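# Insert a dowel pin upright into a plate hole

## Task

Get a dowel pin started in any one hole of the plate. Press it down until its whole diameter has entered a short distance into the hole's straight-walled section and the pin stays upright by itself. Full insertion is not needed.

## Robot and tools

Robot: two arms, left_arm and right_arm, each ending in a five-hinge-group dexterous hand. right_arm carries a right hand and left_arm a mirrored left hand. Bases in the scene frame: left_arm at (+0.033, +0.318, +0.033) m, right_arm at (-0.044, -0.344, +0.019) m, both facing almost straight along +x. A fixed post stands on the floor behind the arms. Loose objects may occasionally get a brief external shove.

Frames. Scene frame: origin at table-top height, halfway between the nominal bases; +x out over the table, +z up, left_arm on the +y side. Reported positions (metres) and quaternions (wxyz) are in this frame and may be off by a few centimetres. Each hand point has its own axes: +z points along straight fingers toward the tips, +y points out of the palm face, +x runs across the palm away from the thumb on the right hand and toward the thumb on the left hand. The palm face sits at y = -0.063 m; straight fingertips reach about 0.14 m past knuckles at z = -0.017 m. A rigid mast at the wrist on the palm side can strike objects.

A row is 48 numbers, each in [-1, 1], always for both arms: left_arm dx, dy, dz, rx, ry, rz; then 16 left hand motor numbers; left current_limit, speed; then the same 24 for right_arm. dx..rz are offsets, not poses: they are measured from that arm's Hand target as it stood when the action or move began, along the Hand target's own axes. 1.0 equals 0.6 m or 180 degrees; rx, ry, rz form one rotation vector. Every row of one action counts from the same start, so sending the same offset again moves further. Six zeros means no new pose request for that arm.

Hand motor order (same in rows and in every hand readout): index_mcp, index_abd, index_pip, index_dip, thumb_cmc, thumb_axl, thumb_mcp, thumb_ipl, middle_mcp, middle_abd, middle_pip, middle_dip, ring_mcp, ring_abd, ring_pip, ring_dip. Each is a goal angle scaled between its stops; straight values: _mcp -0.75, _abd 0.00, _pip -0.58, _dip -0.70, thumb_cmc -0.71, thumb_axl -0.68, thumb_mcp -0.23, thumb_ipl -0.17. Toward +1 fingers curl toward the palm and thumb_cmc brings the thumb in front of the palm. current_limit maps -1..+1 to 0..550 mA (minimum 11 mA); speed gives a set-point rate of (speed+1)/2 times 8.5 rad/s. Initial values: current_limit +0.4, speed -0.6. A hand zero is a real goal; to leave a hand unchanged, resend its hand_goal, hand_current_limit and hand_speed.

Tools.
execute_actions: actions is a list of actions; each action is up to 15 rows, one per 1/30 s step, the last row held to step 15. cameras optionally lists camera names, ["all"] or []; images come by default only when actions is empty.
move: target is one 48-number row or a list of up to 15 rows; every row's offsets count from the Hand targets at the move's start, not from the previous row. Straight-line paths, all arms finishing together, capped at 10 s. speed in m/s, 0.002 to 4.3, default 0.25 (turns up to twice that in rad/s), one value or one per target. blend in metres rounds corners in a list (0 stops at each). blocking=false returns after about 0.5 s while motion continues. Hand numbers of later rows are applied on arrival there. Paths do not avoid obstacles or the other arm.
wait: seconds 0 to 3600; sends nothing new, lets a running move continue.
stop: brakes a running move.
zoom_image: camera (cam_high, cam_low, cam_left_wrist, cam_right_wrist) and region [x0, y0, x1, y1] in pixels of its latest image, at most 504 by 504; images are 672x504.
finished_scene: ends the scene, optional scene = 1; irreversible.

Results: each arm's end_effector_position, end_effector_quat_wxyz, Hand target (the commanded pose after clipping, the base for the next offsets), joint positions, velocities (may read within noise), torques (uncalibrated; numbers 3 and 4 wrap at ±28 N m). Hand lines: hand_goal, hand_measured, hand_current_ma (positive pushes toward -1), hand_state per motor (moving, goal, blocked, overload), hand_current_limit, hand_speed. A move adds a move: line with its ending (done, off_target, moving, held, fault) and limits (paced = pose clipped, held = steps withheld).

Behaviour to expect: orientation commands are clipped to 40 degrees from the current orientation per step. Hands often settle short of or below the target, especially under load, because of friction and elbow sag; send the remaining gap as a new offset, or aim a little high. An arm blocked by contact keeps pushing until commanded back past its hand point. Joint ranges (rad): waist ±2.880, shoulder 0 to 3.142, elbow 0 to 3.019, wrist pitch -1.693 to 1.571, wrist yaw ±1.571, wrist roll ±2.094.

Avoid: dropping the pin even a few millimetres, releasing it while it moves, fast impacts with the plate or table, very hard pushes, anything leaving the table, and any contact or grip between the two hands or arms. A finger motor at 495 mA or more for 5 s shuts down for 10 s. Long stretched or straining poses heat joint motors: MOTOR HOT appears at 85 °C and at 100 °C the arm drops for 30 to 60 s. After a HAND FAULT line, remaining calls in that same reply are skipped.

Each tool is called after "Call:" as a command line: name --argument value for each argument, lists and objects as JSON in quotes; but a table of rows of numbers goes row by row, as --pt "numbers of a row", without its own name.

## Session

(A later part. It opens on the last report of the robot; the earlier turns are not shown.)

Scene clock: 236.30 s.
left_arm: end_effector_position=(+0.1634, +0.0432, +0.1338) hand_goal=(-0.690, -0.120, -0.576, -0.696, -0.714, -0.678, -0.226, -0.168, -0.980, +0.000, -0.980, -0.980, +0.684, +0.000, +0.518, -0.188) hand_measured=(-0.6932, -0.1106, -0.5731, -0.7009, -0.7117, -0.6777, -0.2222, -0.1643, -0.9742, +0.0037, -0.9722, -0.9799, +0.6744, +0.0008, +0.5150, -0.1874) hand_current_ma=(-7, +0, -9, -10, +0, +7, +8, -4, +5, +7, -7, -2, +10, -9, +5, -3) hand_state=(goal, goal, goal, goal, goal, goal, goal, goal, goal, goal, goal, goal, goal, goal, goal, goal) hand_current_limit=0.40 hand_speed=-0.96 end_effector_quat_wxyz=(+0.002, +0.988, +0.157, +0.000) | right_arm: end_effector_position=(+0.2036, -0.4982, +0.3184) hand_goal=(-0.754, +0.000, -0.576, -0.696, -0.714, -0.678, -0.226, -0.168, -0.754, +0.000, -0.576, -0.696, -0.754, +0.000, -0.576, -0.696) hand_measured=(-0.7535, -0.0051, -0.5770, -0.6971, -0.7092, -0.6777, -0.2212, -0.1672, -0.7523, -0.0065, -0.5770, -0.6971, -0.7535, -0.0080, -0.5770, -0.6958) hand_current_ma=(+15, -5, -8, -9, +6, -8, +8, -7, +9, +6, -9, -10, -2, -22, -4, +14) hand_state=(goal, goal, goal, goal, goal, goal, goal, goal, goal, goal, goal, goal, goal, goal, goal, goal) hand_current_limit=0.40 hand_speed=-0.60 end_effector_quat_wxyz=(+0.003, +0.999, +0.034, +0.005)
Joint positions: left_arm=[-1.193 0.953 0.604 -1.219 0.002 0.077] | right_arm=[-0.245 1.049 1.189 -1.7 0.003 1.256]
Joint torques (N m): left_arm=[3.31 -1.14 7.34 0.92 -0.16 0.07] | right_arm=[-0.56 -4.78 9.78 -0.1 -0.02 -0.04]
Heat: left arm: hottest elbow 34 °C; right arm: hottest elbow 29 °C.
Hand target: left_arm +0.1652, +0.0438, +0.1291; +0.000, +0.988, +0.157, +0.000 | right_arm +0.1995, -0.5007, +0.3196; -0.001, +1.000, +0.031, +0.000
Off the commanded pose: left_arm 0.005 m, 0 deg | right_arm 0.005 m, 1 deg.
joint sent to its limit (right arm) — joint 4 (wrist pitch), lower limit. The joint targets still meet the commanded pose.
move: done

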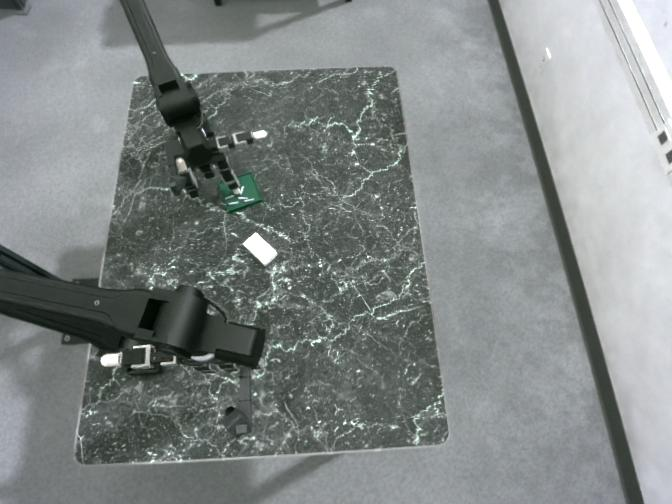

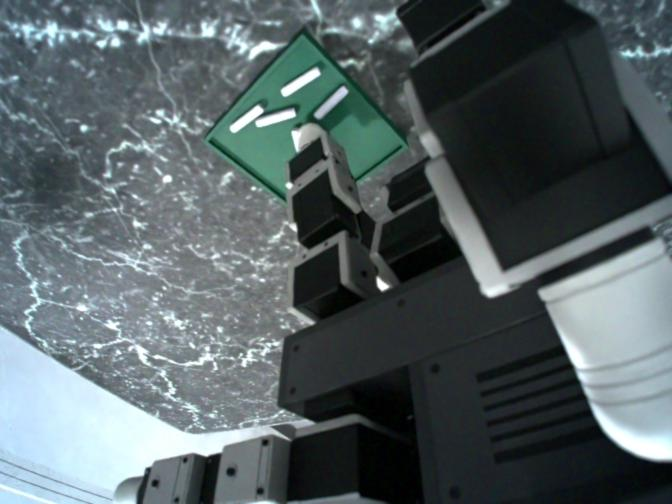

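Call:
move --pt "0.012 0.0225 -0.05 0 0 0 -0.72 -0.11 -0.576 -0.696 -0.714 -0.678 -0.226 -0.168 -0.98 0 -0.98 -0.98 0.685 0 0.518 -0.188 0.4 -0.6 0 0 0 0 0 0 -0.754 0 -0.576 -0.696 -0.714 -0.678 -0.226 -0.168 -0.754 0 -0.576 -0.696 -0.754 0 -0.576 -0.696 0.4 -0.6" --pt "0.0505 0.0074 -0.1265 0 0 0 -0.754 -0.06 -0.576 -0.696 -0.714 -0.678 -0.226 -0.168 -0.98 0 -0.98 -0.98 0.685 0 0.518 -0.188 0.4 -0.6 0 0 0 0 0 0 -0.754 0 -0.576 -0.696 -0.714 -0.678 -0.226 -0.168 -0.754 0 -0.576 -0.696 -0.754 0 -0.576 -0.696 0.4 -0.6" --pt "0.0505 0.0074 -0.0273 0 0 0 -0.754 -0.06 -0.576 -0.696 -0.714 -0.678 -0.226 -0.168 -0.98 0 -0.98 -0.98 0.685 0 0.518 -0.188 0.4 -0.6 0 0 0 0 0 0 -0.754 0 -0.576 -0.696 -0.714 -0.678 -0.226 -0.168 -0.754 0 -0.576 -0.696 -0.754 0 -0.576 -0.696 0.4 -0.6" --pt "0.0505 0.0074 0.0 0 0 0 -0.754 -0.06 -0.576 -0.696 -0.714 -0.678 -0.226 -0.168 -0.98 0 -0.98 -0.98 0.685 0 0.518 -0.188 0.4 -0.6 0 0 0 0 0 0 -0.754 0 -0.576 -0.696 -0.714 -0.678 -0.226 -0.168 -0.754 0 -0.576 -0.696 -0.754 0 -0.576 -0.696 0.4 -0.6" --speed '[0.08,0.08,0.08,0.02]' --blend '[0.005,0,0,0]' --cameras '["cam_high","cam_left_wrist"]'

Call:
zoom_image --camera "cam_high" --region '[205, 155, 275, 207]'

Call:
zoom_image --camera "cam_left_wrist" --region '[180, 0, 420, 180]'

Scene clock: 241.87 s.
left_arm: end_effector_position=(+0.1939, +0.0481, +0.1340) hand_goal=(-0.754, -0.060, -0.576, -0.696, -0.714, -0.678, -0.226, -0.168, -0.980, +0.000, -0.980, -0.980, +0.684, +0.000, +0.518, -0.188) hand_measured=(-0.7462, -0.0607, -0.5705, -0.6932, -0.7104, -0.6767, -0.2212, -0.1643, -0.9742, +0.0052, -0.9735, -0.9799, +0.6756, +0.0008, +0.5163, -0.1887) hand_current_ma=(-1, -1, -8, -9, +0, +0, +7, +4, +11, +8, -9, +0, +10, -1, +7, -5) hand_state=(goal, goal, goal, goal, goal, goal, goal, goal, goal, goal, goal, goal, goal, goal, goal, goal) hand_current_limit=0.40 hand_speed=-0.60 end_effector_quat_wxyz=(+0.002, +0.988, +0.157, +0.001) | right_arm: end_effector_position=(+0.2036, -0.4982, +0.3184) hand_goal=(-0.754, +0.000, -0.576, -0.696, -0.714, -0.678, -0.226, -0.168, -0.754, +0.000, -0.576, -0.696, -0.754, +0.000, -0.576, -0.696) hand_measured=(-0.7523, -0.0065, -0.5770, -0.6958, -0.7092, -0.6767, -0.2203, -0.1672, -0.7523, -0.0080, -0.5782, -0.6958, -0.7523, -0.0080, -0.5770, -0.6958) hand_current_ma=(+6, -3, -15, -17, +9, -11, +8, -1, +10, +0, -2, -9, -5, -21, +4, +11) hand_state=(goal, goal, goal, goal, goal, goal, goal, goal, goal, goal, goal, goal, goal, goal, goal, goal) hand_current_limit=0.40 hand_speed=-0.60 end_effector_quat_wxyz=(+0.003, +0.999, +0.034, +0.005)
Joint positions: left_arm=[-1.062 0.983 0.622 -1.206 0 0.209] | right_arm=[-0.245 1.049 1.189 -1.7 0.003 1.256]
Joint torques (N m): left_arm=[3.25 -1.55 7.28 1.06 -0.09 0.07] | right_arm=[-0.73 -4.54 9.83 -0.03 0.01 -0.04]
Heat: left arm: hottest elbow 35 °C; right arm: hottest elbow 29 °C.
Hand target: left_arm +0.1954, +0.0489, +0.1292; +0.000, +0.988, +0.157, +0.000 | right_arm +0.1995, -0.5007, +0.3196; -0.001, +1.000, +0.031, +0.000
Off the commanded pose: left_arm 0.005 m, 0 deg | right_arm 0.005 m, 1 deg.
joint sent to its limit (right arm) — joint 4 (wrist pitch), lower limit. The joint targets still meet the commanded pose.
move: done; target 2's new numbers were sent with left_arm's hand 0.028 m and 3 deg from that target

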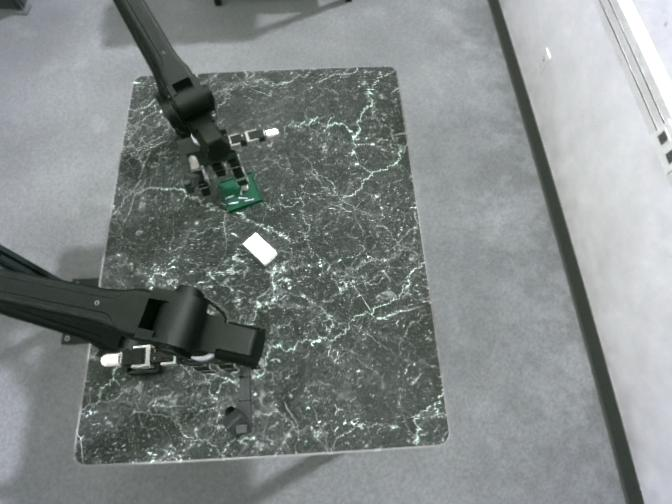

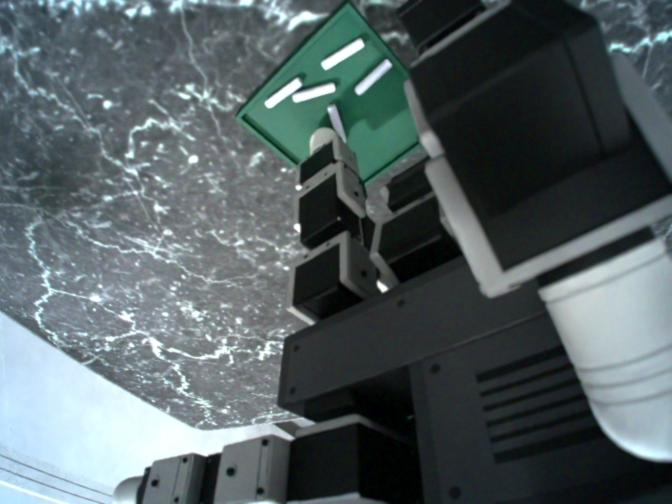

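Scaled by 7.200 from the camera's image (finer frame: 960x720).

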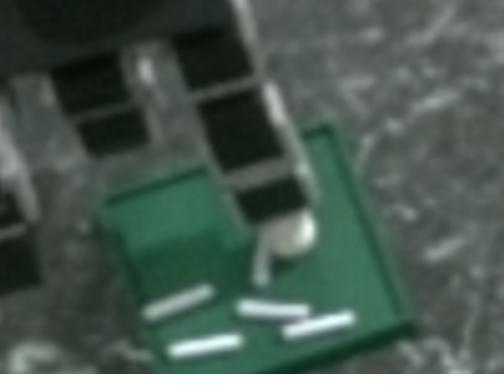

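Scaled by 2.100 from the camera's image (finer frame: 960x720).

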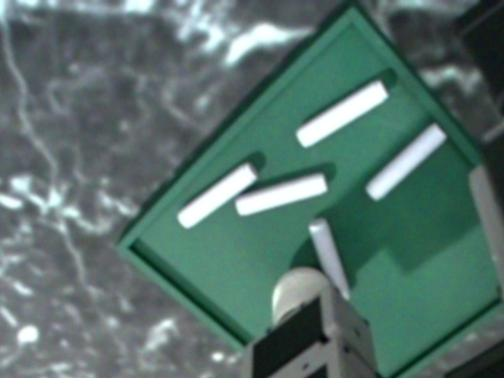

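Call:
move --pt "0 0 0 0 0 0 -0.809 -0.07 -0.576 -0.696 -0.714 -0.678 -0.226 -0.168 -0.98 0 -0.98 -0.98 0.685 0 0.518 -0.188 0.4 -0.9 0 0 0 0 0 0 -0.754 0 -0.576 -0.696 -0.714 -0.678 -0.226 -0.168 -0.754 0 -0.576 -0.696 -0.754 0 -0.576 -0.696 0.4 -0.6" --pt "0 0 0 0 0 0 -0.809 -0.005 -0.576 -0.696 -0.714 -0.678 -0.226 -0.168 -0.98 0 -0.98 -0.98 0.685 0 0.518 -0.188 0.4 -0.97 0 0 0 0 0 0 -0.754 0 -0.576 -0.696 -0.714 -0.678 -0.226 -0.168 -0.754 0 -0.576 -0.696 -0.754 0 -0.576 -0.696 0.4 -0.6" --speed 0.02 --cameras '["cam_high","cam_left_wrist"]'

Call:
zoom_image --camera "cam_high" --region '[205, 155, 275, 207]'

Call:
zoom_image --camera "cam_left_wrist" --region '[180, 0, 420, 180]'

Scene clock: 243.50 s.
left_arm: end_effector_position=(+0.1939, +0.0480, +0.1341) hand_goal=(-0.810, -0.006, -0.576, -0.696, -0.714, -0.678, -0.226, -0.168, -0.980, +0.000, -0.980, -0.980, +0.684, +0.000, +0.518, -0.188) hand_measured=(-0.8017, -0.0124, -0.5718, -0.6932, -0.7104, -0.6767, -0.2222, -0.1643, -0.9742, +0.0037, -0.9722, -0.9799, +0.6756, +0.0023, +0.5150, -0.1887) hand_current_ma=(-1, -1, -5, -6, +4, -2, +10, +2, +13, +9, -9, -6, +11, -10, -2, -5) hand_state=(goal, goal, goal, goal, goal, goal, goal, goal, goal, goal, goal, goal, goal, goal, goal, goal) hand_current_limit=0.40 hand_speed=-0.97 end_effector_quat_wxyz=(+0.002, +0.988, +0.157, +0.001) | right_arm: end_effector_position=(+0.2036, -0.4982, +0.3184) hand_goal=(-0.754, +0.000, -0.576, -0.696, -0.714, -0.678, -0.226, -0.168, -0.754, +0.000, -0.576, -0.696, -0.754, +0.000, -0.576, -0.696) hand_measured=(-0.7523, -0.0051, -0.5770, -0.6958, -0.7092, -0.6777, -0.2212, -0.1672, -0.7535, -0.0065, -0.5770, -0.6958, -0.7523, -0.0080, -0.5770, -0.6958) hand_current_ma=(+15, -12, -4, -13, +7, -6, +3, -12, +16, -3, +1, -2, -3, -26, -4, +12) hand_state=(goal, goal, goal, goal, goal, goal, goal, goal, goal, goal, goal, goal, goal, goal, goal, goal) hand_current_limit=0.40 hand_speed=-0.60 end_effector_quat_wxyz=(+0.003, +0.999, +0.034, +0.005)
Joint positions: left_arm=[-1.062 0.983 0.622 -1.205 0 0.209] | right_arm=[-0.245 1.049 1.189 -1.7 0.003 1.256]
Joint torques (N m): left_arm=[3.31 -1.44 7.28 0.92 -0.09 0.06] | right_arm=[-0.85 -4.19 10.02 -0.05 -0.03 -0.09]
Heat: left arm: hottest elbow 34 °C; right arm: hottest elbow 29 °C.
Hand target: left_arm +0.1954, +0.0488, +0.1292; +0.000, +0.988, +0.157, +0.000 | right_arm +0.1995, -0.5007, +0.3196; -0.001, +1.000, +0.031, +0.000
Off the commanded pose: left_arm 0.005 m, 0 deg | right_arm 0.005 m, 1 deg.
joint sent to its limit (right arm) — joint 4 (wrist pitch), lower limit. The joint targets still meet the commanded pose.
move: done

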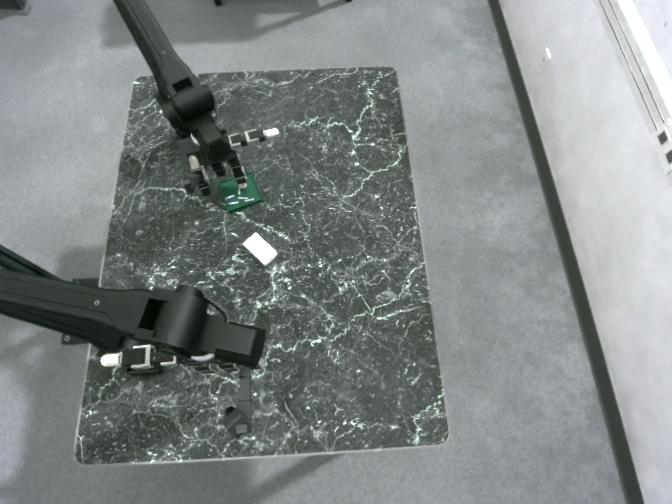

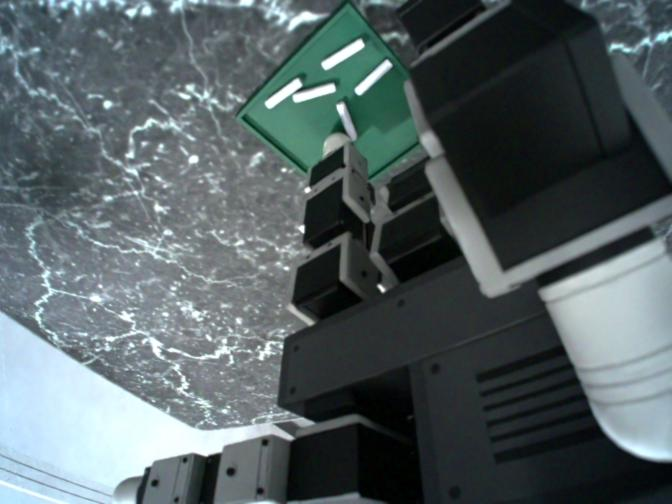

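Scaled by 7.200 from the camera's image (finer frame: 960x720).

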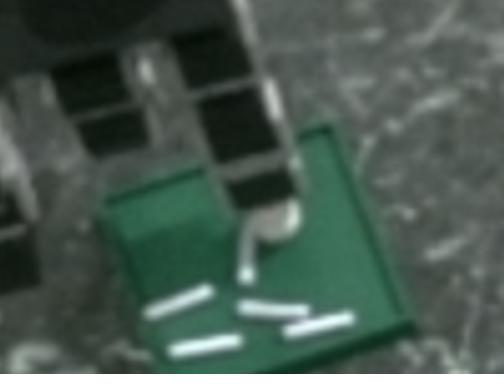

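Scaled by 2.100 from the camera's image (finer frame: 960x720).

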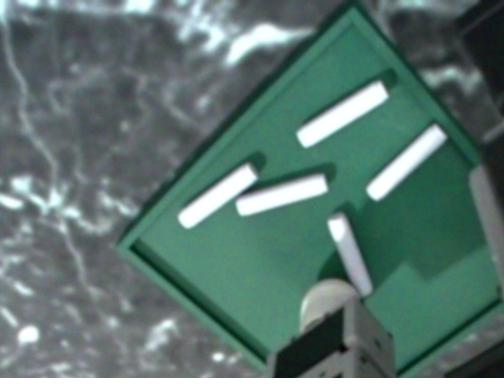

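Call:
move --pt "0.012 0.0225 -0.05 0 0 0 -0.81 -0.03 -0.576 -0.696 -0.714 -0.678 -0.226 -0.168 -0.98 0 -0.98 -0.98 0.685 0 0.518 -0.188 0.4 -0.6 0 0 0 0 0 0 -0.754 0 -0.576 -0.696 -0.714 -0.678 -0.226 -0.168 -0.754 0 -0.576 -0.696 -0.754 0 -0.576 -0.696 0.4 -0.6" --pt "-0.0137 -0.0206 -0.1265 0 0 0 -0.754 0 -0.576 -0.696 -0.714 -0.678 -0.226 -0.168 -0.98 0 -0.98 -0.98 0.685 0 0.518 -0.188 0.4 -0.6 0 0 0 0 0 0 -0.754 0 -0.576 -0.696 -0.714 -0.678 -0.226 -0.168 -0.754 0 -0.576 -0.696 -0.754 0 -0.576 -0.696 0.4 -0.6" --pt "-0.0137 -0.0206 -0.0273 0 0 0 -0.754 0 -0.576 -0.696 -0.714 -0.678 -0.226 -0.168 -0.98 0 -0.98 -0.98 0.685 0 0.518 -0.188 0.4 -0.6 0 0 0 0 0 0 -0.754 0 -0.576 -0.696 -0.714 -0.678 -0.226 -0.168 -0.754 0 -0.576 -0.696 -0.754 0 -0.576 -0.696 0.4 -0.6" --pt "-0.0137 -0.0206 0.0 0 0 0 -0.754 0 -0.576 -0.696 -0.714 -0.678 -0.226 -0.168 -0.98 0 -0.98 -0.98 0.685 0 0.518 -0.188 0.4 -0.6 0 0 0 0 0 0 -0.754 0 -0.576 -0.696 -0.714 -0.678 -0.226 -0.168 -0.754 0 -0.576 -0.696 -0.754 0 -0.576 -0.696 0.4 -0.6" --speed '[0.08,0.08,0.08,0.02]' --blend '[0.005,0,0,0]' --cameras '["cam_high","cam_left_wrist"]'

Call:
zoom_image --camera "cam_high" --region '[205, 155, 275, 207]'

Call:
zoom_image --camera "cam_left_wrist" --region '[180, 0, 420, 180]'

Scene clock: 248.93 s.
left_arm: end_effector_position=(+0.1851, +0.0593, +0.1337) hand_goal=(-0.754, +0.000, -0.576, -0.696, -0.714, -0.678, -0.226, -0.168, -0.980, +0.000, -0.980, -0.980, +0.684, +0.000, +0.518, -0.188) hand_measured=(-0.7486, -0.0051, -0.5718, -0.6945, -0.7104, -0.6767, -0.2222, -0.1643, -0.9742, +0.0037, -0.9735, -0.9799, +0.6756, +0.0023, +0.5150, -0.1874) hand_current_ma=(-7, +5, -7, -2, +3, +6, +9, -5, +3, +9, -7, -5, +14, -11, +7, -10) hand_state=(goal, goal, goal, moving, goal, goal, goal, goal, goal, goal, goal, goal, goal, goal, goal, goal) hand_current_limit=0.40 hand_speed=-0.60 end_effector_quat_wxyz=(+0.001, +0.988, +0.157, +0.000) | right_arm: end_effector_position=(+0.2036, -0.4982, +0.3184) hand_goal=(-0.754, +0.000, -0.576, -0.696, -0.714, -0.678, -0.226, -0.168, -0.754, +0.000, -0.576, -0.696, -0.754, +0.000, -0.576, -0.696) hand_measured=(-0.7535, -0.0051, -0.5770, -0.6958, -0.7079, -0.6767, -0.2212, -0.1681, -0.7535, -0.0080, -0.5770, -0.6971, -0.7535, -0.0080, -0.5770, -0.6971) hand_current_ma=(+12, -3, -8, -11, +7, -9, +3, -8, +9, +0, +6, -10, +6, -21, -5, +14) hand_state=(goal, goal, goal, goal, goal, goal, goal, goal, goal, goal, goal, goal, goal, goal, goal, goal) hand_current_limit=0.40 hand_speed=-0.60 end_effector_quat_wxyz=(+0.003, +0.999, +0.034, +0.005)
Joint positions: left_arm=[-1.07 0.936 0.595 -1.227 0 0.202] | right_arm=[-0.245 1.049 1.189 -1.7 0.003 1.256]
Joint torques (N m): left_arm=[2.2 -0.97 7.35 1.02 -0.09 -0.12] | right_arm=[-0.67 -4.37 9.96 -0.23 -0.02 -0.04]
Heat: left arm: hottest elbow 35 °C; right arm: hottest elbow 29 °C.
Hand target: left_arm +0.1837, +0.0581, +0.1292; +0.000, +0.988, +0.157, +0.000 | right_arm +0.1995, -0.5007, +0.3196; -0.001, +1.000, +0.031, +0.000
Off the commanded pose: left_arm 0.005 m, 0 deg | right_arm 0.005 m, 1 deg.
joint sent to its limit (right arm) — joint 4 (wrist pitch), lower limit. The joint targets still meet the commanded pose.
move: done; target 2's new numbers were sent with left_arm's hand 0.029 m and 3 deg from that target

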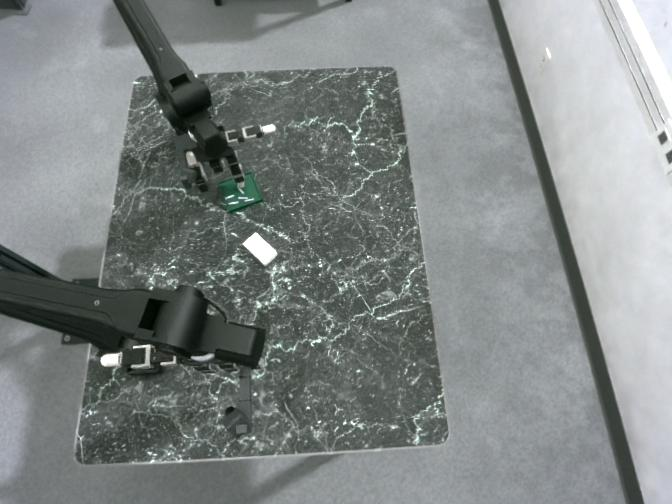

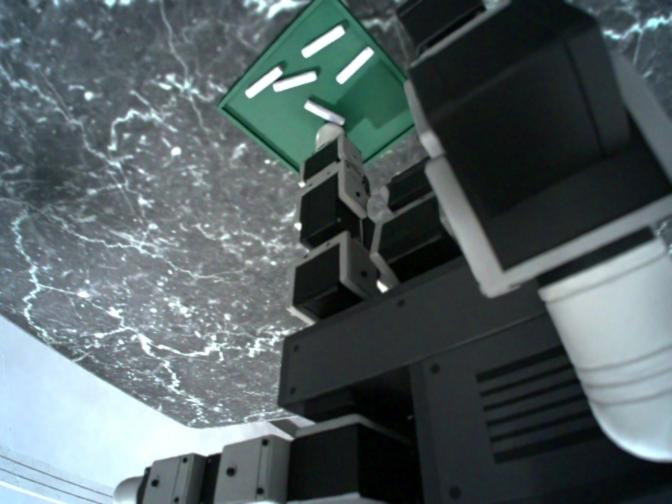

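Scaled by 7.200 from the camera's image (finer frame: 960x720).

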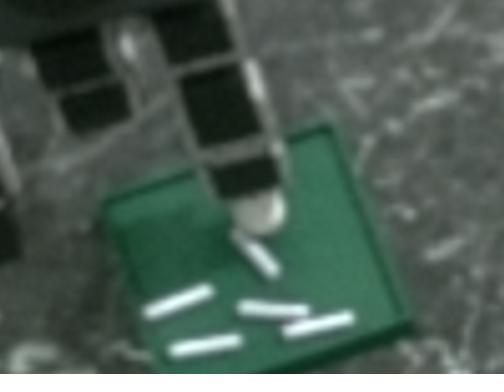

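Scaled by 2.100 from the camera's image (finer frame: 960x720).

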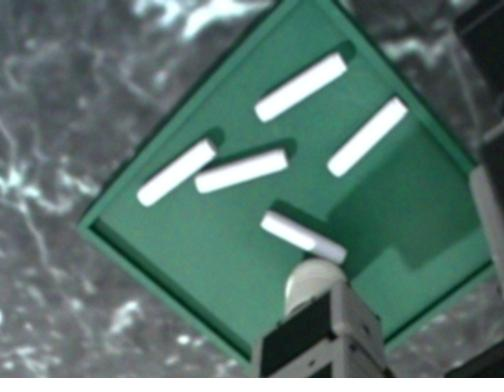

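Call:
move --pt "0.012 0.0225 -0.05 0 0 0 -0.754 0 -0.576 -0.696 -0.714 -0.678 -0.226 -0.168 -0.98 0 -0.98 -0.98 0.685 0 0.518 -0.188 0.4 -0.6 0 0 0 0 0 0 -0.754 0 -0.576 -0.696 -0.714 -0.678 -0.226 -0.168 -0.754 0 -0.576 -0.696 -0.754 0 -0.576 -0.696 0.4 -0.6" --pt "0.0125 0.0344 -0.1265 0 0 0 -0.754 0 -0.576 -0.696 -0.714 -0.678 -0.226 -0.168 -0.98 0 -0.98 -0.98 0.685 0 0.518 -0.188 0.4 -0.6 0 0 0 0 0 0 -0.754 0 -0.576 -0.696 -0.714 -0.678 -0.226 -0.168 -0.754 0 -0.576 -0.696 -0.754 0 -0.576 -0.696 0.4 -0.6" --pt "0.0125 0.0344 -0.0273 0 0 0 -0.754 0 -0.576 -0.696 -0.714 -0.678 -0.226 -0.168 -0.98 0 -0.98 -0.98 0.685 0 0.518 -0.188 0.4 -0.6 0 0 0 0 0 0 -0.754 0 -0.576 -0.696 -0.714 -0.678 -0.226 -0.168 -0.754 0 -0.576 -0.696 -0.754 0 -0.576 -0.696 0.4 -0.6" --pt "0.0125 0.0344 0.0 0 0 0 -0.754 0 -0.576 -0.696 -0.714 -0.678 -0.226 -0.168 -0.98 0 -0.98 -0.98 0.685 0 0.518 -0.188 0.4 -0.6 0 0 0 0 0 0 -0.754 0 -0.576 -0.696 -0.714 -0.678 -0.226 -0.168 -0.754 0 -0.576 -0.696 -0.754 0 -0.576 -0.696 0.4 -0.6" --speed '[0.08,0.08,0.08,0.02]' --blend '[0.005,0,0,0]' --cameras '["cam_high","cam_left_wrist"]'

Call:
zoom_image --camera "cam_high" --region '[205, 155, 275, 207]'

Call:
zoom_image --camera "cam_left_wrist" --region '[180, 0, 420, 180]'

Scene clock: 253.40 s.
left_arm: end_effector_position=(+0.1968, +0.0406, +0.1340) hand_goal=(-0.754, +0.000, -0.576, -0.696, -0.714, -0.678, -0.226, -0.168, -0.980, +0.000, -0.980, -0.980, +0.684, +0.000, +0.518, -0.188) hand_measured=(-0.7450, -0.0051, -0.5705, -0.6920, -0.7092, -0.6777, -0.2222, -0.1643, -0.9742, +0.0052, -0.9735, -0.9812, +0.6744, +0.0023, +0.5150, -0.1887) hand_current_ma=(+3, +1, -8, -2, +2, +1, +5, +0, +9, +10, -14, -7, +7, -7, -1, -16) hand_state=(goal, goal, goal, goal, goal, goal, goal, goal, goal, goal, goal, goal, goal, goal, goal, goal) hand_current_limit=0.40 hand_speed=-0.60 end_effector_quat_wxyz=(+0.002, +0.987, +0.158, +0.001) | right_arm: end_effector_position=(+0.2036, -0.4982, +0.3184) hand_goal=(-0.754, +0.000, -0.576, -0.696, -0.714, -0.678, -0.226, -0.168, -0.754, +0.000, -0.576, -0.696, -0.754, +0.000, -0.576, -0.696) hand_measured=(-0.7535, -0.0065, -0.5770, -0.6958, -0.7092, -0.6777, -0.2212, -0.1681, -0.7535, -0.0065, -0.5757, -0.6971, -0.7535, -0.0095, -0.5770, -0.6958) hand_current_ma=(+14, -8, -9, -8, +3, -9, +10, -6, +8, -2, +2, -7, -2, -13, -7, +10) hand_state=(goal, goal, goal, goal, goal, goal, goal, goal, goal, goal, goal, goal, goal, goal, goal, goal) hand_current_limit=0.40 hand_speed=-0.60 end_effector_quat_wxyz=(+0.003, +0.999, +0.034, +0.005)
Joint positions: left_arm=[-1.067 1.01 0.637 -1.195 0 0.203] | right_arm=[-0.245 1.049 1.189 -1.7 0.003 1.256]
Joint torques (N m): left_arm=[2.9 -1.79 7.24 0.9 -0.1 0.02] | right_arm=[-0.21 -5.19 9.89 -0.29 0 -0.06]
Heat: left arm: hottest elbow 35 °C; right arm: hottest elbow 29 °C.
Hand target: left_arm +0.1972, +0.0407, +0.1292; +0.000, +0.988, +0.157, +0.000 | right_arm +0.1995, -0.5007, +0.3196; -0.001, +1.000, +0.031, +0.000
Off the commanded pose: left_arm 0.005 m, 0 deg | right_arm 0.005 m, 1 deg.
joint sent to its limit (right arm) — joint 4 (wrist pitch), lower limit. The joint targets still meet the commanded pose.
move: done

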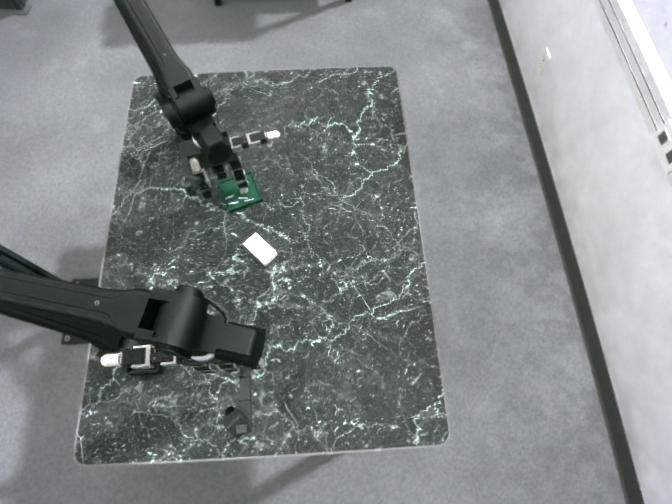

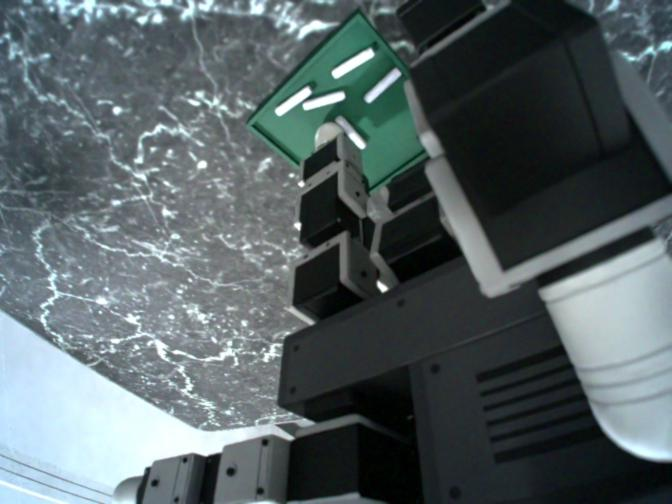

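Scaled by 7.200 from the camera's image (finer frame: 960x720).

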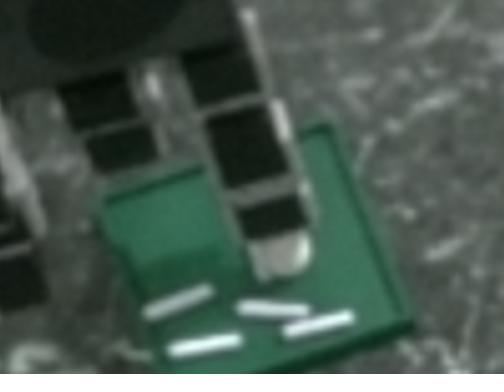

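Scaled by 2.100 from the camera's image (finer frame: 960x720).

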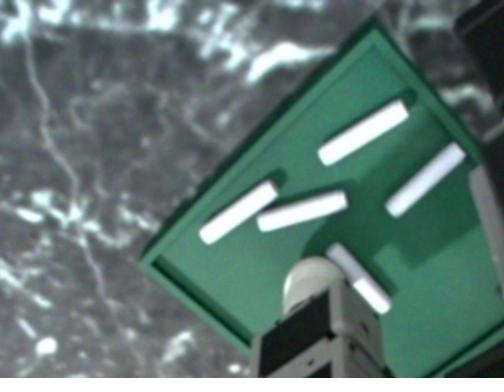

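Call:
move --pt "0.012 0.0225 -0.05 0 0 0 -0.754 -0.03 -0.576 -0.696 -0.714 -0.678 -0.226 -0.168 -0.98 0 -0.98 -0.98 0.685 0 0.518 -0.188 0.4 -0.6 0 0 0 0 0 0 -0.754 0 -0.576 -0.696 -0.714 -0.678 -0.226 -0.168 -0.754 0 -0.576 -0.696 -0.754 0 -0.576 -0.696 0.4 -0.6" --pt "0.012 0.0225 -0.2 0 0 0 -0.754 0 -0.576 -0.696 -0.714 -0.678 -0.226 -0.168 -0.98 0 -0.98 -0.98 0.685 0 0.518 -0.188 0.4 -0.6 0 0 0 0 0 0 -0.754 0 -0.576 -0.696 -0.714 -0.678 -0.226 -0.168 -0.754 0 -0.576 -0.696 -0.754 0 -0.576 -0.696 0.4 -0.6" --pt "0.27 -0.4 -0.25 0 0 0 -0.754 0 -0.576 -0.696 -0.714 -0.678 -0.226 -0.168 -0.98 0 -0.98 -0.98 0.685 0 0.518 -0.188 0.4 -0.6 0 0 0 0 0 0 -0.754 0 -0.576 -0.696 -0.714 -0.678 -0.226 -0.168 -0.754 0 -0.576 -0.696 -0.754 0 -0.576 -0.696 0.4 -0.6" --speed '[0.06,0.15,0.15]' --blend '[0.002,0.02,0]' --cameras '["cam_high","cam_left_wrist"]'

Call:
zoom_image --camera "cam_high" --region '[205, 165, 261, 207]'

Call:
zoom_image --camera "cam_high" --region '[205, 155, 275, 207]'

Scene clock: 259.53 s.
left_arm: end_effector_position=(+0.2626, +0.3126, +0.2598) hand_goal=(-0.754, +0.000, -0.576, -0.696, -0.714, -0.678, -0.226, -0.168, -0.980, +0.000, -0.980, -0.980, +0.684, +0.000, +0.518, -0.188) hand_measured=(-0.7474, -0.0065, -0.5718, -0.6920, -0.7180, -0.6777, -0.2212, -0.1643, -0.9742, +0.0037, -0.9722, -0.9799, +0.6744, -0.0007, +0.5150, -0.1887) hand_current_ma=(-10, +4, -7, -6, -1, +2, +2, -5, +13, +12, -2, -3, +13, -6, +6, -4) hand_state=(goal, goal, goal, goal, goal, goal, goal, goal, goal, goal, goal, goal, goal, goal, goal, goal) hand_current_limit=0.40 hand_speed=-0.60 end_effector_quat_wxyz=(+0.003, +0.987, +0.158, -0.026) | right_arm: end_effector_position=(+0.2036, -0.4982, +0.3184) hand_goal=(-0.754, +0.000, -0.576, -0.696, -0.714, -0.678, -0.226, -0.168, -0.754, +0.000, -0.576, -0.696, -0.754, +0.000, -0.576, -0.696) hand_measured=(-0.7523, -0.0051, -0.5770, -0.6958, -0.7079, -0.6777, -0.2212, -0.1672, -0.7535, -0.0080, -0.5770, -0.6958, -0.7523, -0.0095, -0.5757, -0.6958) hand_current_ma=(+4, -13, -7, -2, +6, -5, +6, -7, +11, -3, -1, -1, +3, -20, -7, +10) hand_state=(goal, goal, goal, goal, goal, goal, goal, goal, goal, goal, goal, goal, goal, goal, goal, goal) hand_current_limit=0.40 hand_speed=-0.60 end_effector_quat_wxyz=(+0.003, +0.999, +0.034, +0.005)
Joint positions: left_arm=[0.342 0.859 0.895 -1.66 -0.004 1.612] | right_arm=[-0.245 1.049 1.189 -1.7 0.003 1.256]
Joint torques (N m): left_arm=[3.19 -0.38 12.11 0.61 0.12 0.06] | right_arm=[-0.85 -5.13 9.91 -0.06 -0.02 -0.09]
Heat: left arm: hottest elbow 35 °C; right arm: hottest elbow 29 °C.
Hand target: left_arm +0.2770, +0.3192, +0.2792; +0.000, +0.988, +0.157, +0.000 | right_arm +0.1995, -0.5007, +0.3196; -0.001, +1.000, +0.031, +0.000
Off the commanded pose: left_arm 0.025 m, 3 deg | right_arm 0.005 m, 1 deg.
joint sent to its limit (right arm) — joint 4 (wrist pitch), lower limit. The joint targets still meet the commanded pose.
move: off_target (left_arm); blend cut to 0 m at target 2; target 2's new numbers were sent with left_arm's hand 0.027 m and 3 deg from that target

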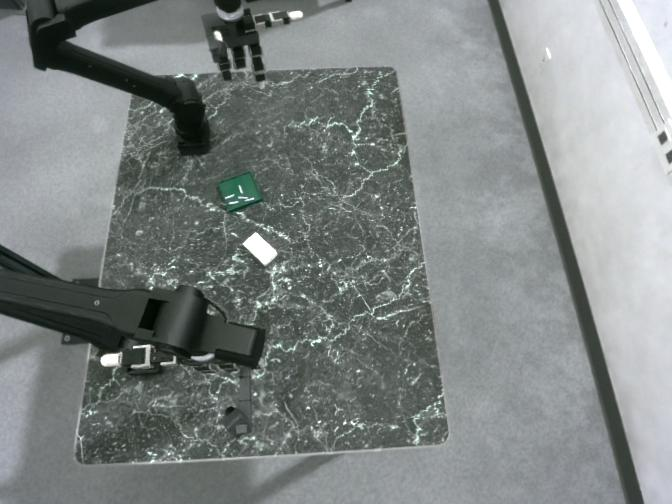

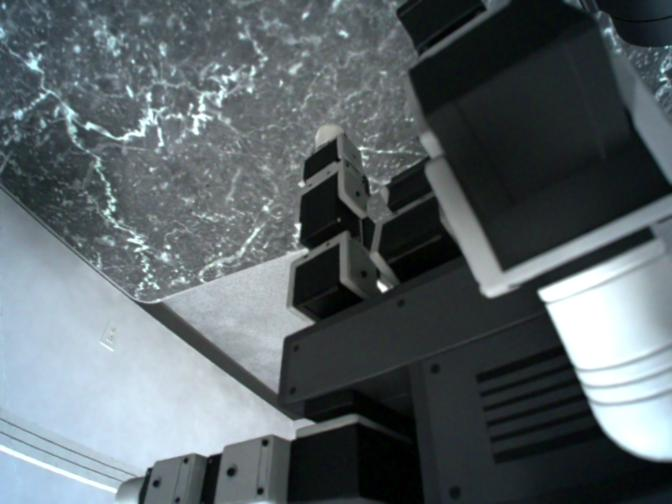

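Scaled by 9.000 from the camera's image (finer frame: 960x720).

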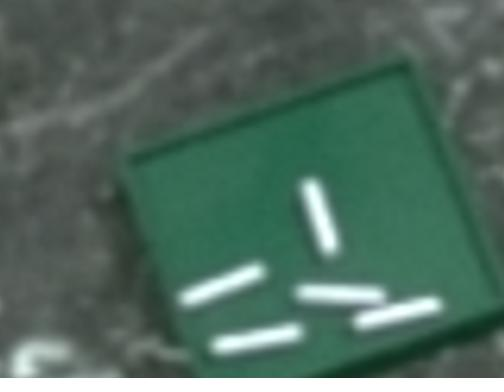

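Scaled by 7.200 from the camera's image (finer frame: 960x720).

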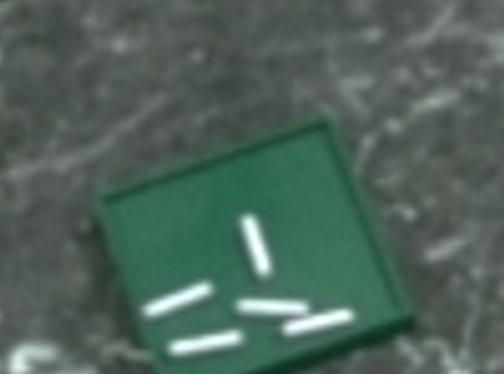

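Call:
move --target '[0,0,0,0,0,0,-0.754,0,-0.576,-0.696,-0.714,-0.678,-0.226,-0.168,-0.98,0,-0.98,-0.98,0.685,0,0.518,-0.188,0.4,-0.6,0,0,0,0,0,0,-0.685,0,-0.358,0.899,-0.714,-0.678,-0.226,-0.168,-0.685,0,-0.358,0.899,0.685,0,0.518,-0.188,0.4,-0.6]' --cameras '["cam_right_wrist","cam_low"]'

Call:
zoom_image --camera "cam_right_wrist" --region '[100, 0, 460, 300]'

Call:
zoom_image --camera "cam_low" --region '[0, 40, 130, 180]'

Scene clock: 261.37 s.
left_arm: end_effector_position=(+0.2626, +0.3126, +0.2598) hand_goal=(-0.754, +0.000, -0.576, -0.696, -0.714, -0.678, -0.226, -0.168, -0.980, +0.000, -0.980, -0.980, +0.684, +0.000, +0.518, -0.188) hand_measured=(-0.7474, -0.0065, -0.5705, -0.6920, -0.7180, -0.6777, -0.2212, -0.1643, -0.9742, +0.0037, -0.9722, -0.9812, +0.6756, +0.0008, +0.5163, -0.1887) hand_current_ma=(-6, +1, -10, -7, -1, +9, +3, -2, +6, +5, -11, -2, +1, -8, -1, -3) hand_state=(goal, goal, goal, goal, goal, goal, goal, goal, goal, goal, goal, goal, goal, goal, goal, goal) hand_current_limit=0.40 hand_speed=-0.60 end_effector_quat_wxyz=(+0.003, +0.987, +0.157, -0.026) | right_arm: end_effector_position=(+0.2037, -0.4977, +0.3181) hand_goal=(-0.686, +0.000, -0.358, +0.898, -0.714, -0.678, -0.226, -0.168, -0.686, +0.000, -0.358, +0.898, +0.684, +0.000, +0.518, -0.188) hand_measured=(-0.6835, -0.0051, -0.3601, +0.8981, -0.7129, -0.6767, -0.2222, -0.1681, -0.6835, -0.0065, -0.3614, +0.8968, +0.6551, -0.0080, +0.5137, -0.1900) hand_current_ma=(+16, -2, -9, -3, +0, -10, +0, -5, +14, -3, -6, -9, -57, -16, -17, +1) hand_state=(goal, goal, goal, goal, goal, goal, goal, goal, goal, goal, goal, goal, blocked, goal, goal, goal) hand_current_limit=0.40 hand_speed=-0.60 end_effector_quat_wxyz=(+0.002, +0.999, +0.034, +0.005)
Joint positions: left_arm=[0.342 0.859 0.895 -1.66 -0.004 1.613] | right_arm=[-0.245 1.049 1.189 -1.7 0 1.255]
Joint torques (N m): left_arm=[3.25 -0.38 12.07 0.62 0.12 0.08] | right_arm=[-0.91 -4.84 9.94 -0.18 0.15 -0.04]
Heat: left arm: hottest elbow 35 °C; right arm: hottest elbow 29 °C.
Hand target: left_arm +0.2769, +0.3192, +0.2791; +0.000, +0.988, +0.157, +0.000 | right_arm +0.1995, -0.5007, +0.3196; -0.001, +1.000, +0.031, +0.000
Off the commanded pose: left_arm 0.025 m, 3 deg | right_arm 0.005 m, 1 deg.
joint sent to its limit (right arm) — joint 4 (wrist pitch), lower limit. The joint targets still meet the commanded pose.
move: done
Images, in order (width x height): cam_low 672x504, cam_right_wrist 672x504.

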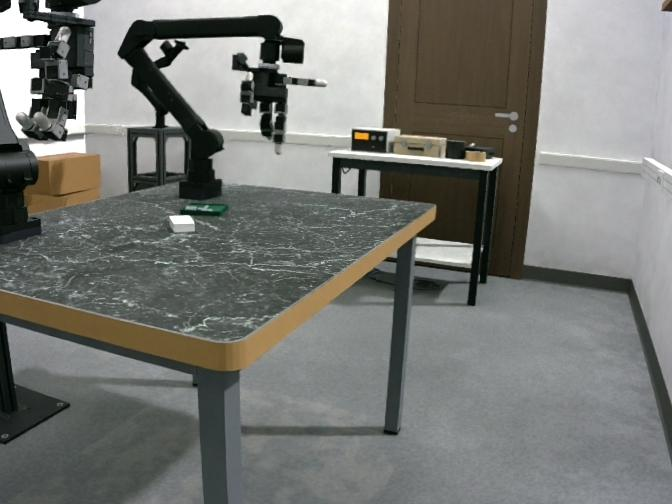

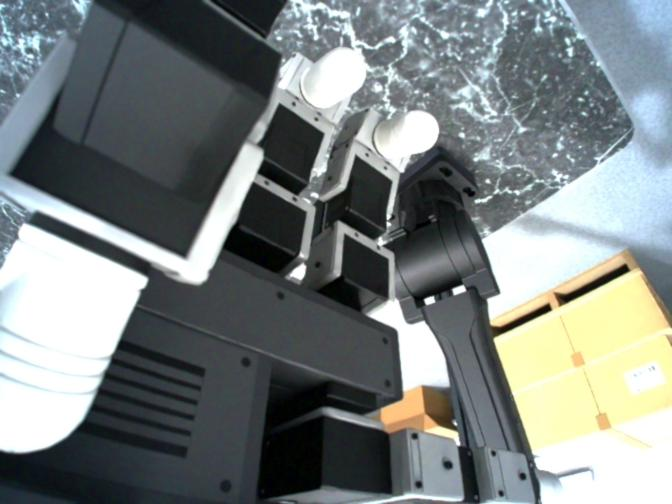

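Scaled by 1.400 from the camera's image (finer frame: 960x720).

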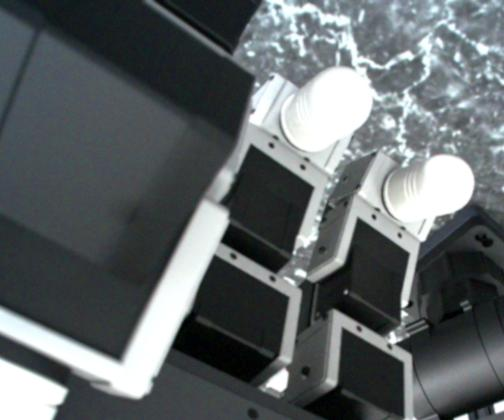

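Scaled by 3.600 from the camera's image (finer frame: 960x720).

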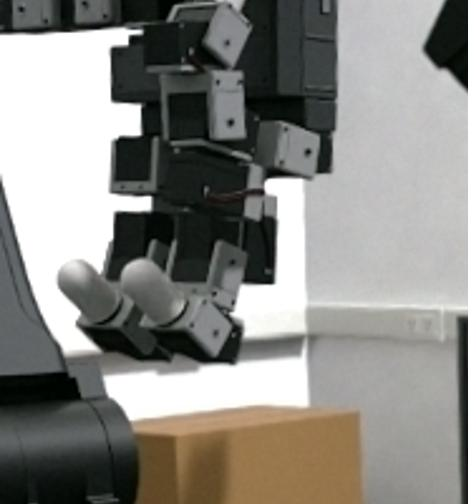

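Call:
zoom_image --camera "cam_low" --region '[10, 95, 80, 147]'

Scaled by 7.200 from the camera's image (finer frame: 960x720).

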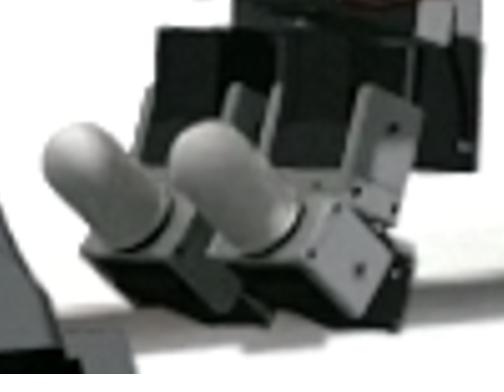

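Call:
move --target '[0,0,0,0,0,0,-0.754,0,-0.576,-0.696,-0.714,-0.678,-0.226,-0.168,-0.98,0,-0.98,-0.98,0.685,0,0.518,-0.188,0.4,-0.6,0,0,0,0,0,0,-0.685,0.12,-0.358,0.899,-0.714,-0.678,-0.226,-0.168,-0.685,-0.12,-0.358,0.899,0.685,0,0.518,-0.188,0.0,-0.85]' --cameras '["cam_right_wrist","cam_low"]'

Call:
zoom_image --camera "cam_right_wrist" --region '[240, 20, 480, 200]'

Call:
zoom_image --camera "cam_low" --region '[10, 95, 80, 147]'

Scene clock: 266.33 s.
left_arm: end_effector_position=(+0.2626, +0.3126, +0.2598) hand_goal=(-0.754, +0.000, -0.576, -0.696, -0.714, -0.678, -0.226, -0.168, -0.980, +0.000, -0.980, -0.980, +0.684, +0.000, +0.518, -0.188) hand_measured=(-0.7474, -0.0065, -0.5705, -0.6920, -0.7192, -0.6777, -0.2212, -0.1643, -0.9742, +0.0037, -0.9735, -0.9799, +0.6744, -0.0007, +0.5163, -0.1874) hand_current_ma=(-6, +2, -8, -8, +6, +9, +6, -4, +10, +3, -11, -3, -1, -7, +3, -5) hand_state=(goal, goal, goal, goal, goal, goal, goal, goal, goal, goal, goal, goal, goal, goal, goal, goal) hand_current_limit=0.40 hand_speed=-0.60 end_effector_quat_wxyz=(+0.003, +0.987, +0.157, -0.026) | right_arm: end_effector_position=(+0.2037, -0.4977, +0.3181) hand_goal=(-0.686, +0.120, -0.358, +0.898, -0.714, -0.678, -0.226, -0.168, -0.686, -0.120, -0.358, +0.898, +0.684, +0.000, +0.518, -0.188) hand_measured=(-0.6871, +0.0872, -0.3601, +0.8981, -0.7142, -0.6777, -0.2212, -0.1681, -0.6871, -0.0871, -0.3601, +0.8981, +0.6551, -0.0080, +0.5124, -0.1887) hand_current_ma=(+9, -35, -19, -8, -7, -3, +9, -6, +13, +45, +3, -5, -59, -20, -8, +7) hand_state=(goal, blocked, goal, goal, goal, goal, goal, goal, goal, blocked, goal, goal, blocked, goal, goal, goal) hand_current_limit=0.00 hand_speed=-0.85 end_effector_quat_wxyz=(+0.002, +0.999, +0.034, +0.005)
Joint positions: left_arm=[0.342 0.859 0.895 -1.66 -0.004 1.613] | right_arm=[-0.245 1.049 1.189 -1.7 0 1.255]
Joint torques (N m): left_arm=[3.37 -0.26 12.07 0.58 0.12 0.07] | right_arm=[-0.67 -4.78 9.99 -0.06 0.15 -0.06]
Heat: left arm: hottest elbow 35 °C; right arm: hottest elbow 29 °C.
Hand target: left_arm +0.2769, +0.3192, +0.2791; +0.000, +0.988, +0.157, +0.000 | right_arm +0.1995, -0.5007, +0.3196; -0.001, +1.000, +0.031, +0.000
Off the commanded pose: left_arm 0.025 m, 3 deg | right_arm 0.005 m, 1 deg.
joint sent to its limit (right arm) — joint 4 (wrist pitch), lower limit. The joint targets still meet the commanded pose.
move: done
Images, in order (width x height): cam_low 672x504, cam_right_wrist 672x504.

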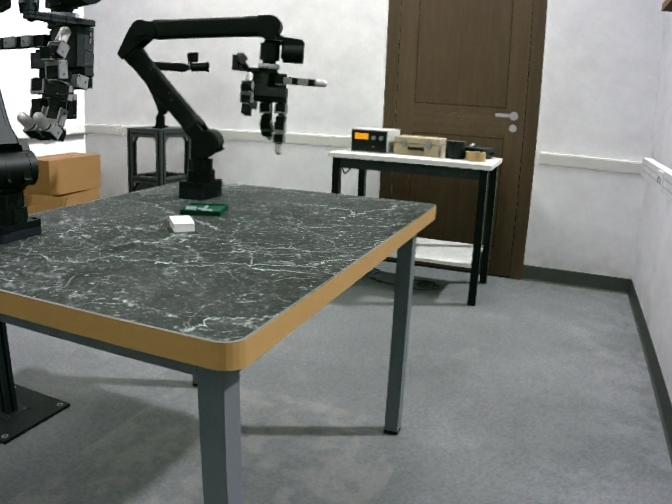

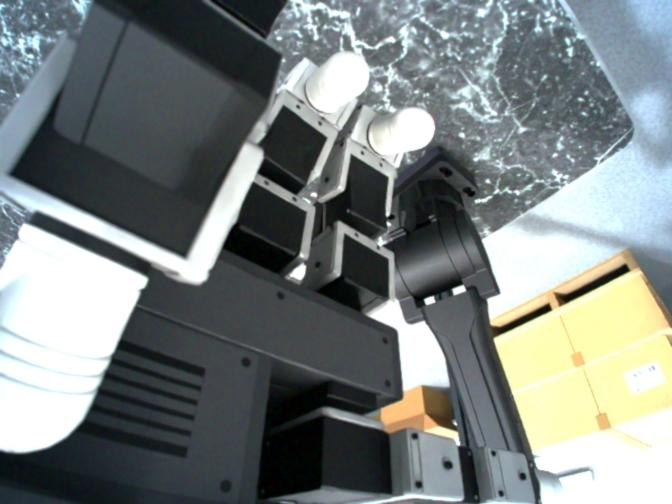

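Scaled by 2.100 from the camera's image (finer frame: 960x720).

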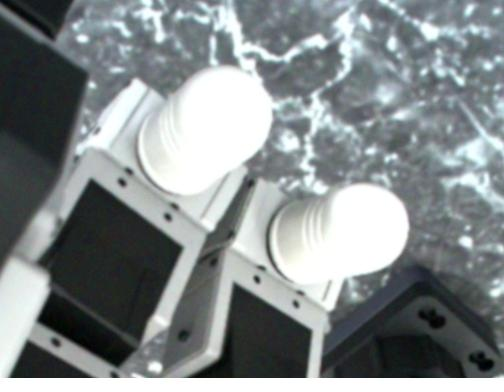

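Scaled by 7.200 from the camera's image (finer frame: 960x720).

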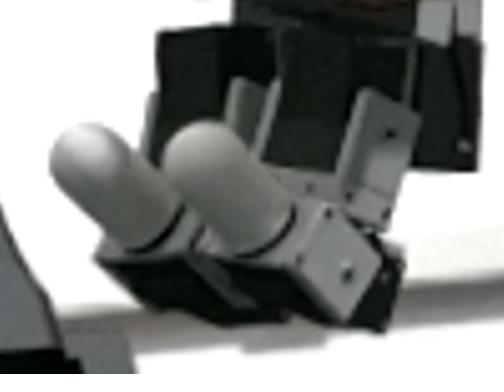

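Call:
move --target '[-0.0235,-0.3055,-0.05,0,0,0,-0.754,0,-0.576,-0.696,-0.714,-0.678,-0.226,-0.168,-0.754,0,-0.576,-0.696,-0.754,0,-0.576,-0.696,0.4,-0.6,0,0,0,0,0,0,-0.685,0,-0.358,0.826,-0.714,-0.678,-0.226,-0.168,-0.685,0,-0.358,0.826,0.66,0,0.518,-0.188,0.2,-0.6]' --speed 0.2 --cameras '["cam_right_wrist","cam_low"]'

Scene clock: 270.97 s.
left_arm: end_effector_position=(+0.2041, +0.4787, +0.2923) hand_goal=(-0.754, +0.000, -0.576, -0.696, -0.714, -0.678, -0.226, -0.168, -0.754, +0.000, -0.576, -0.696, -0.754, +0.000, -0.576, -0.696) hand_measured=(-0.7474, -0.0065, -0.5705, -0.6932, -0.7092, -0.6767, -0.2212, -0.1643, -0.7474, -0.0021, -0.5744, -0.6971, -0.7523, -0.0007, -0.5718, -0.6920) hand_current_ma=(-3, +4, +1, -2, -1, -5, +7, -5, +4, +6, -11, -2, +7, -11, +4, -1) hand_state=(goal, goal, goal, goal, goal, goal, goal, goal, goal, goal, goal, goal, goal, goal, goal, goal) hand_current_limit=0.40 hand_speed=-0.60 end_effector_quat_wxyz=(-0.051, +0.961, +0.263, -0.076) | right_arm: end_effector_position=(+0.2037, -0.4977, +0.3181) hand_goal=(-0.686, +0.000, -0.358, +0.826, -0.714, -0.678, -0.226, -0.168, -0.686, +0.000, -0.358, +0.826, +0.660, +0.000, +0.518, -0.188) hand_measured=(-0.6908, -0.0007, -0.3588, +0.8255, -0.7142, -0.6767, -0.2212, -0.1681, -0.6895, +0.0008, -0.3627, +0.8267, +0.6442, -0.0080, +0.5137, -0.1887) hand_current_ma=(-3, +1, -9, -8, -3, -11, +8, -7, +5, +12, -7, -14, -25, -21, -12, +0) hand_state=(goal, goal, goal, goal, goal, goal, goal, goal, goal, goal, goal, goal, goal, goal, goal, goal) hand_current_limit=0.20 hand_speed=-0.60 end_effector_quat_wxyz=(+0.002, +0.999, +0.034, +0.005)
Joint positions: left_arm=[0.973 1.006 1.089 -1.7 -0.178 2.022] | right_arm=[-0.245 1.049 1.189 -1.7 0 1.255]
Joint torques (N m): left_arm=[3.14 -2.2 12 -0.34 -0.3 0.09] | right_arm=[-0.79 -4.72 9.91 -0.03 0.16 -0.02]
Heat: left arm: hottest elbow 36 °C; right arm: hottest elbow 29 °C.
Hand target: left_arm +0.2067, +0.4891, +0.3092; +0.000, +0.988, +0.157, +0.000 | right_arm +0.1995, -0.5007, +0.3196; -0.001, +1.000, +0.031, +0.000
Off the commanded pose: left_arm 0.020 m, 16 deg | right_arm 0.005 m, 1 deg.
joint sent to its limit (left arm) — joint 4 (wrist pitch), lower limit; joint 6 (wrist roll), upper limit. The joint targets are off in orientation, not in position.
joint sent to its limit (right arm) — joint 4 (wrist pitch), lower limit. The joint targets still meet the commanded pose.
move: off_target (left_arm)
Images, in order (width x height): cam_low 672x504, cam_right_wrist 672x504.

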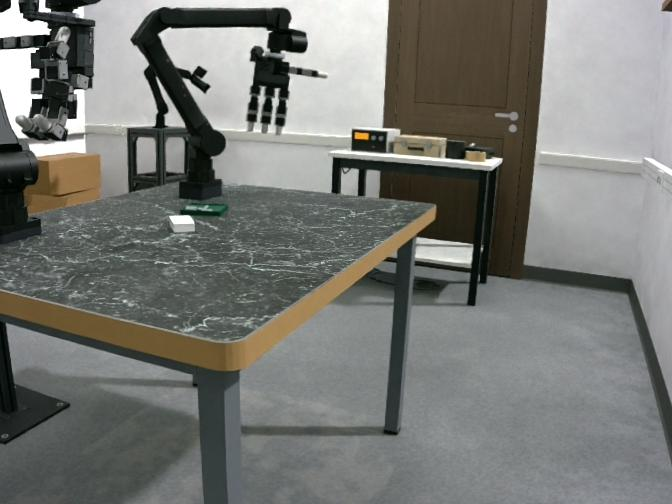

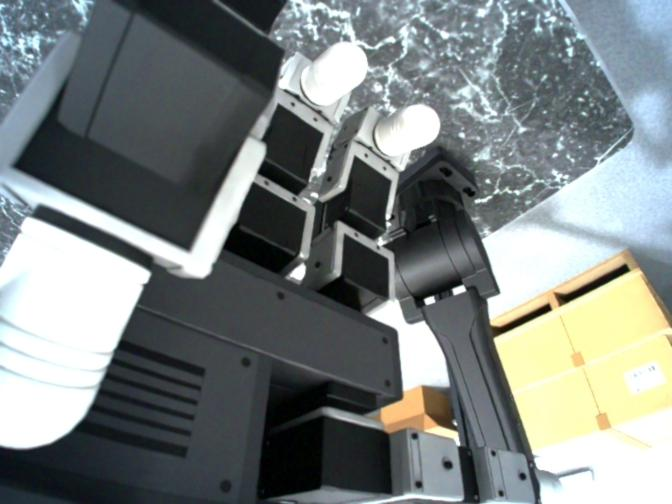

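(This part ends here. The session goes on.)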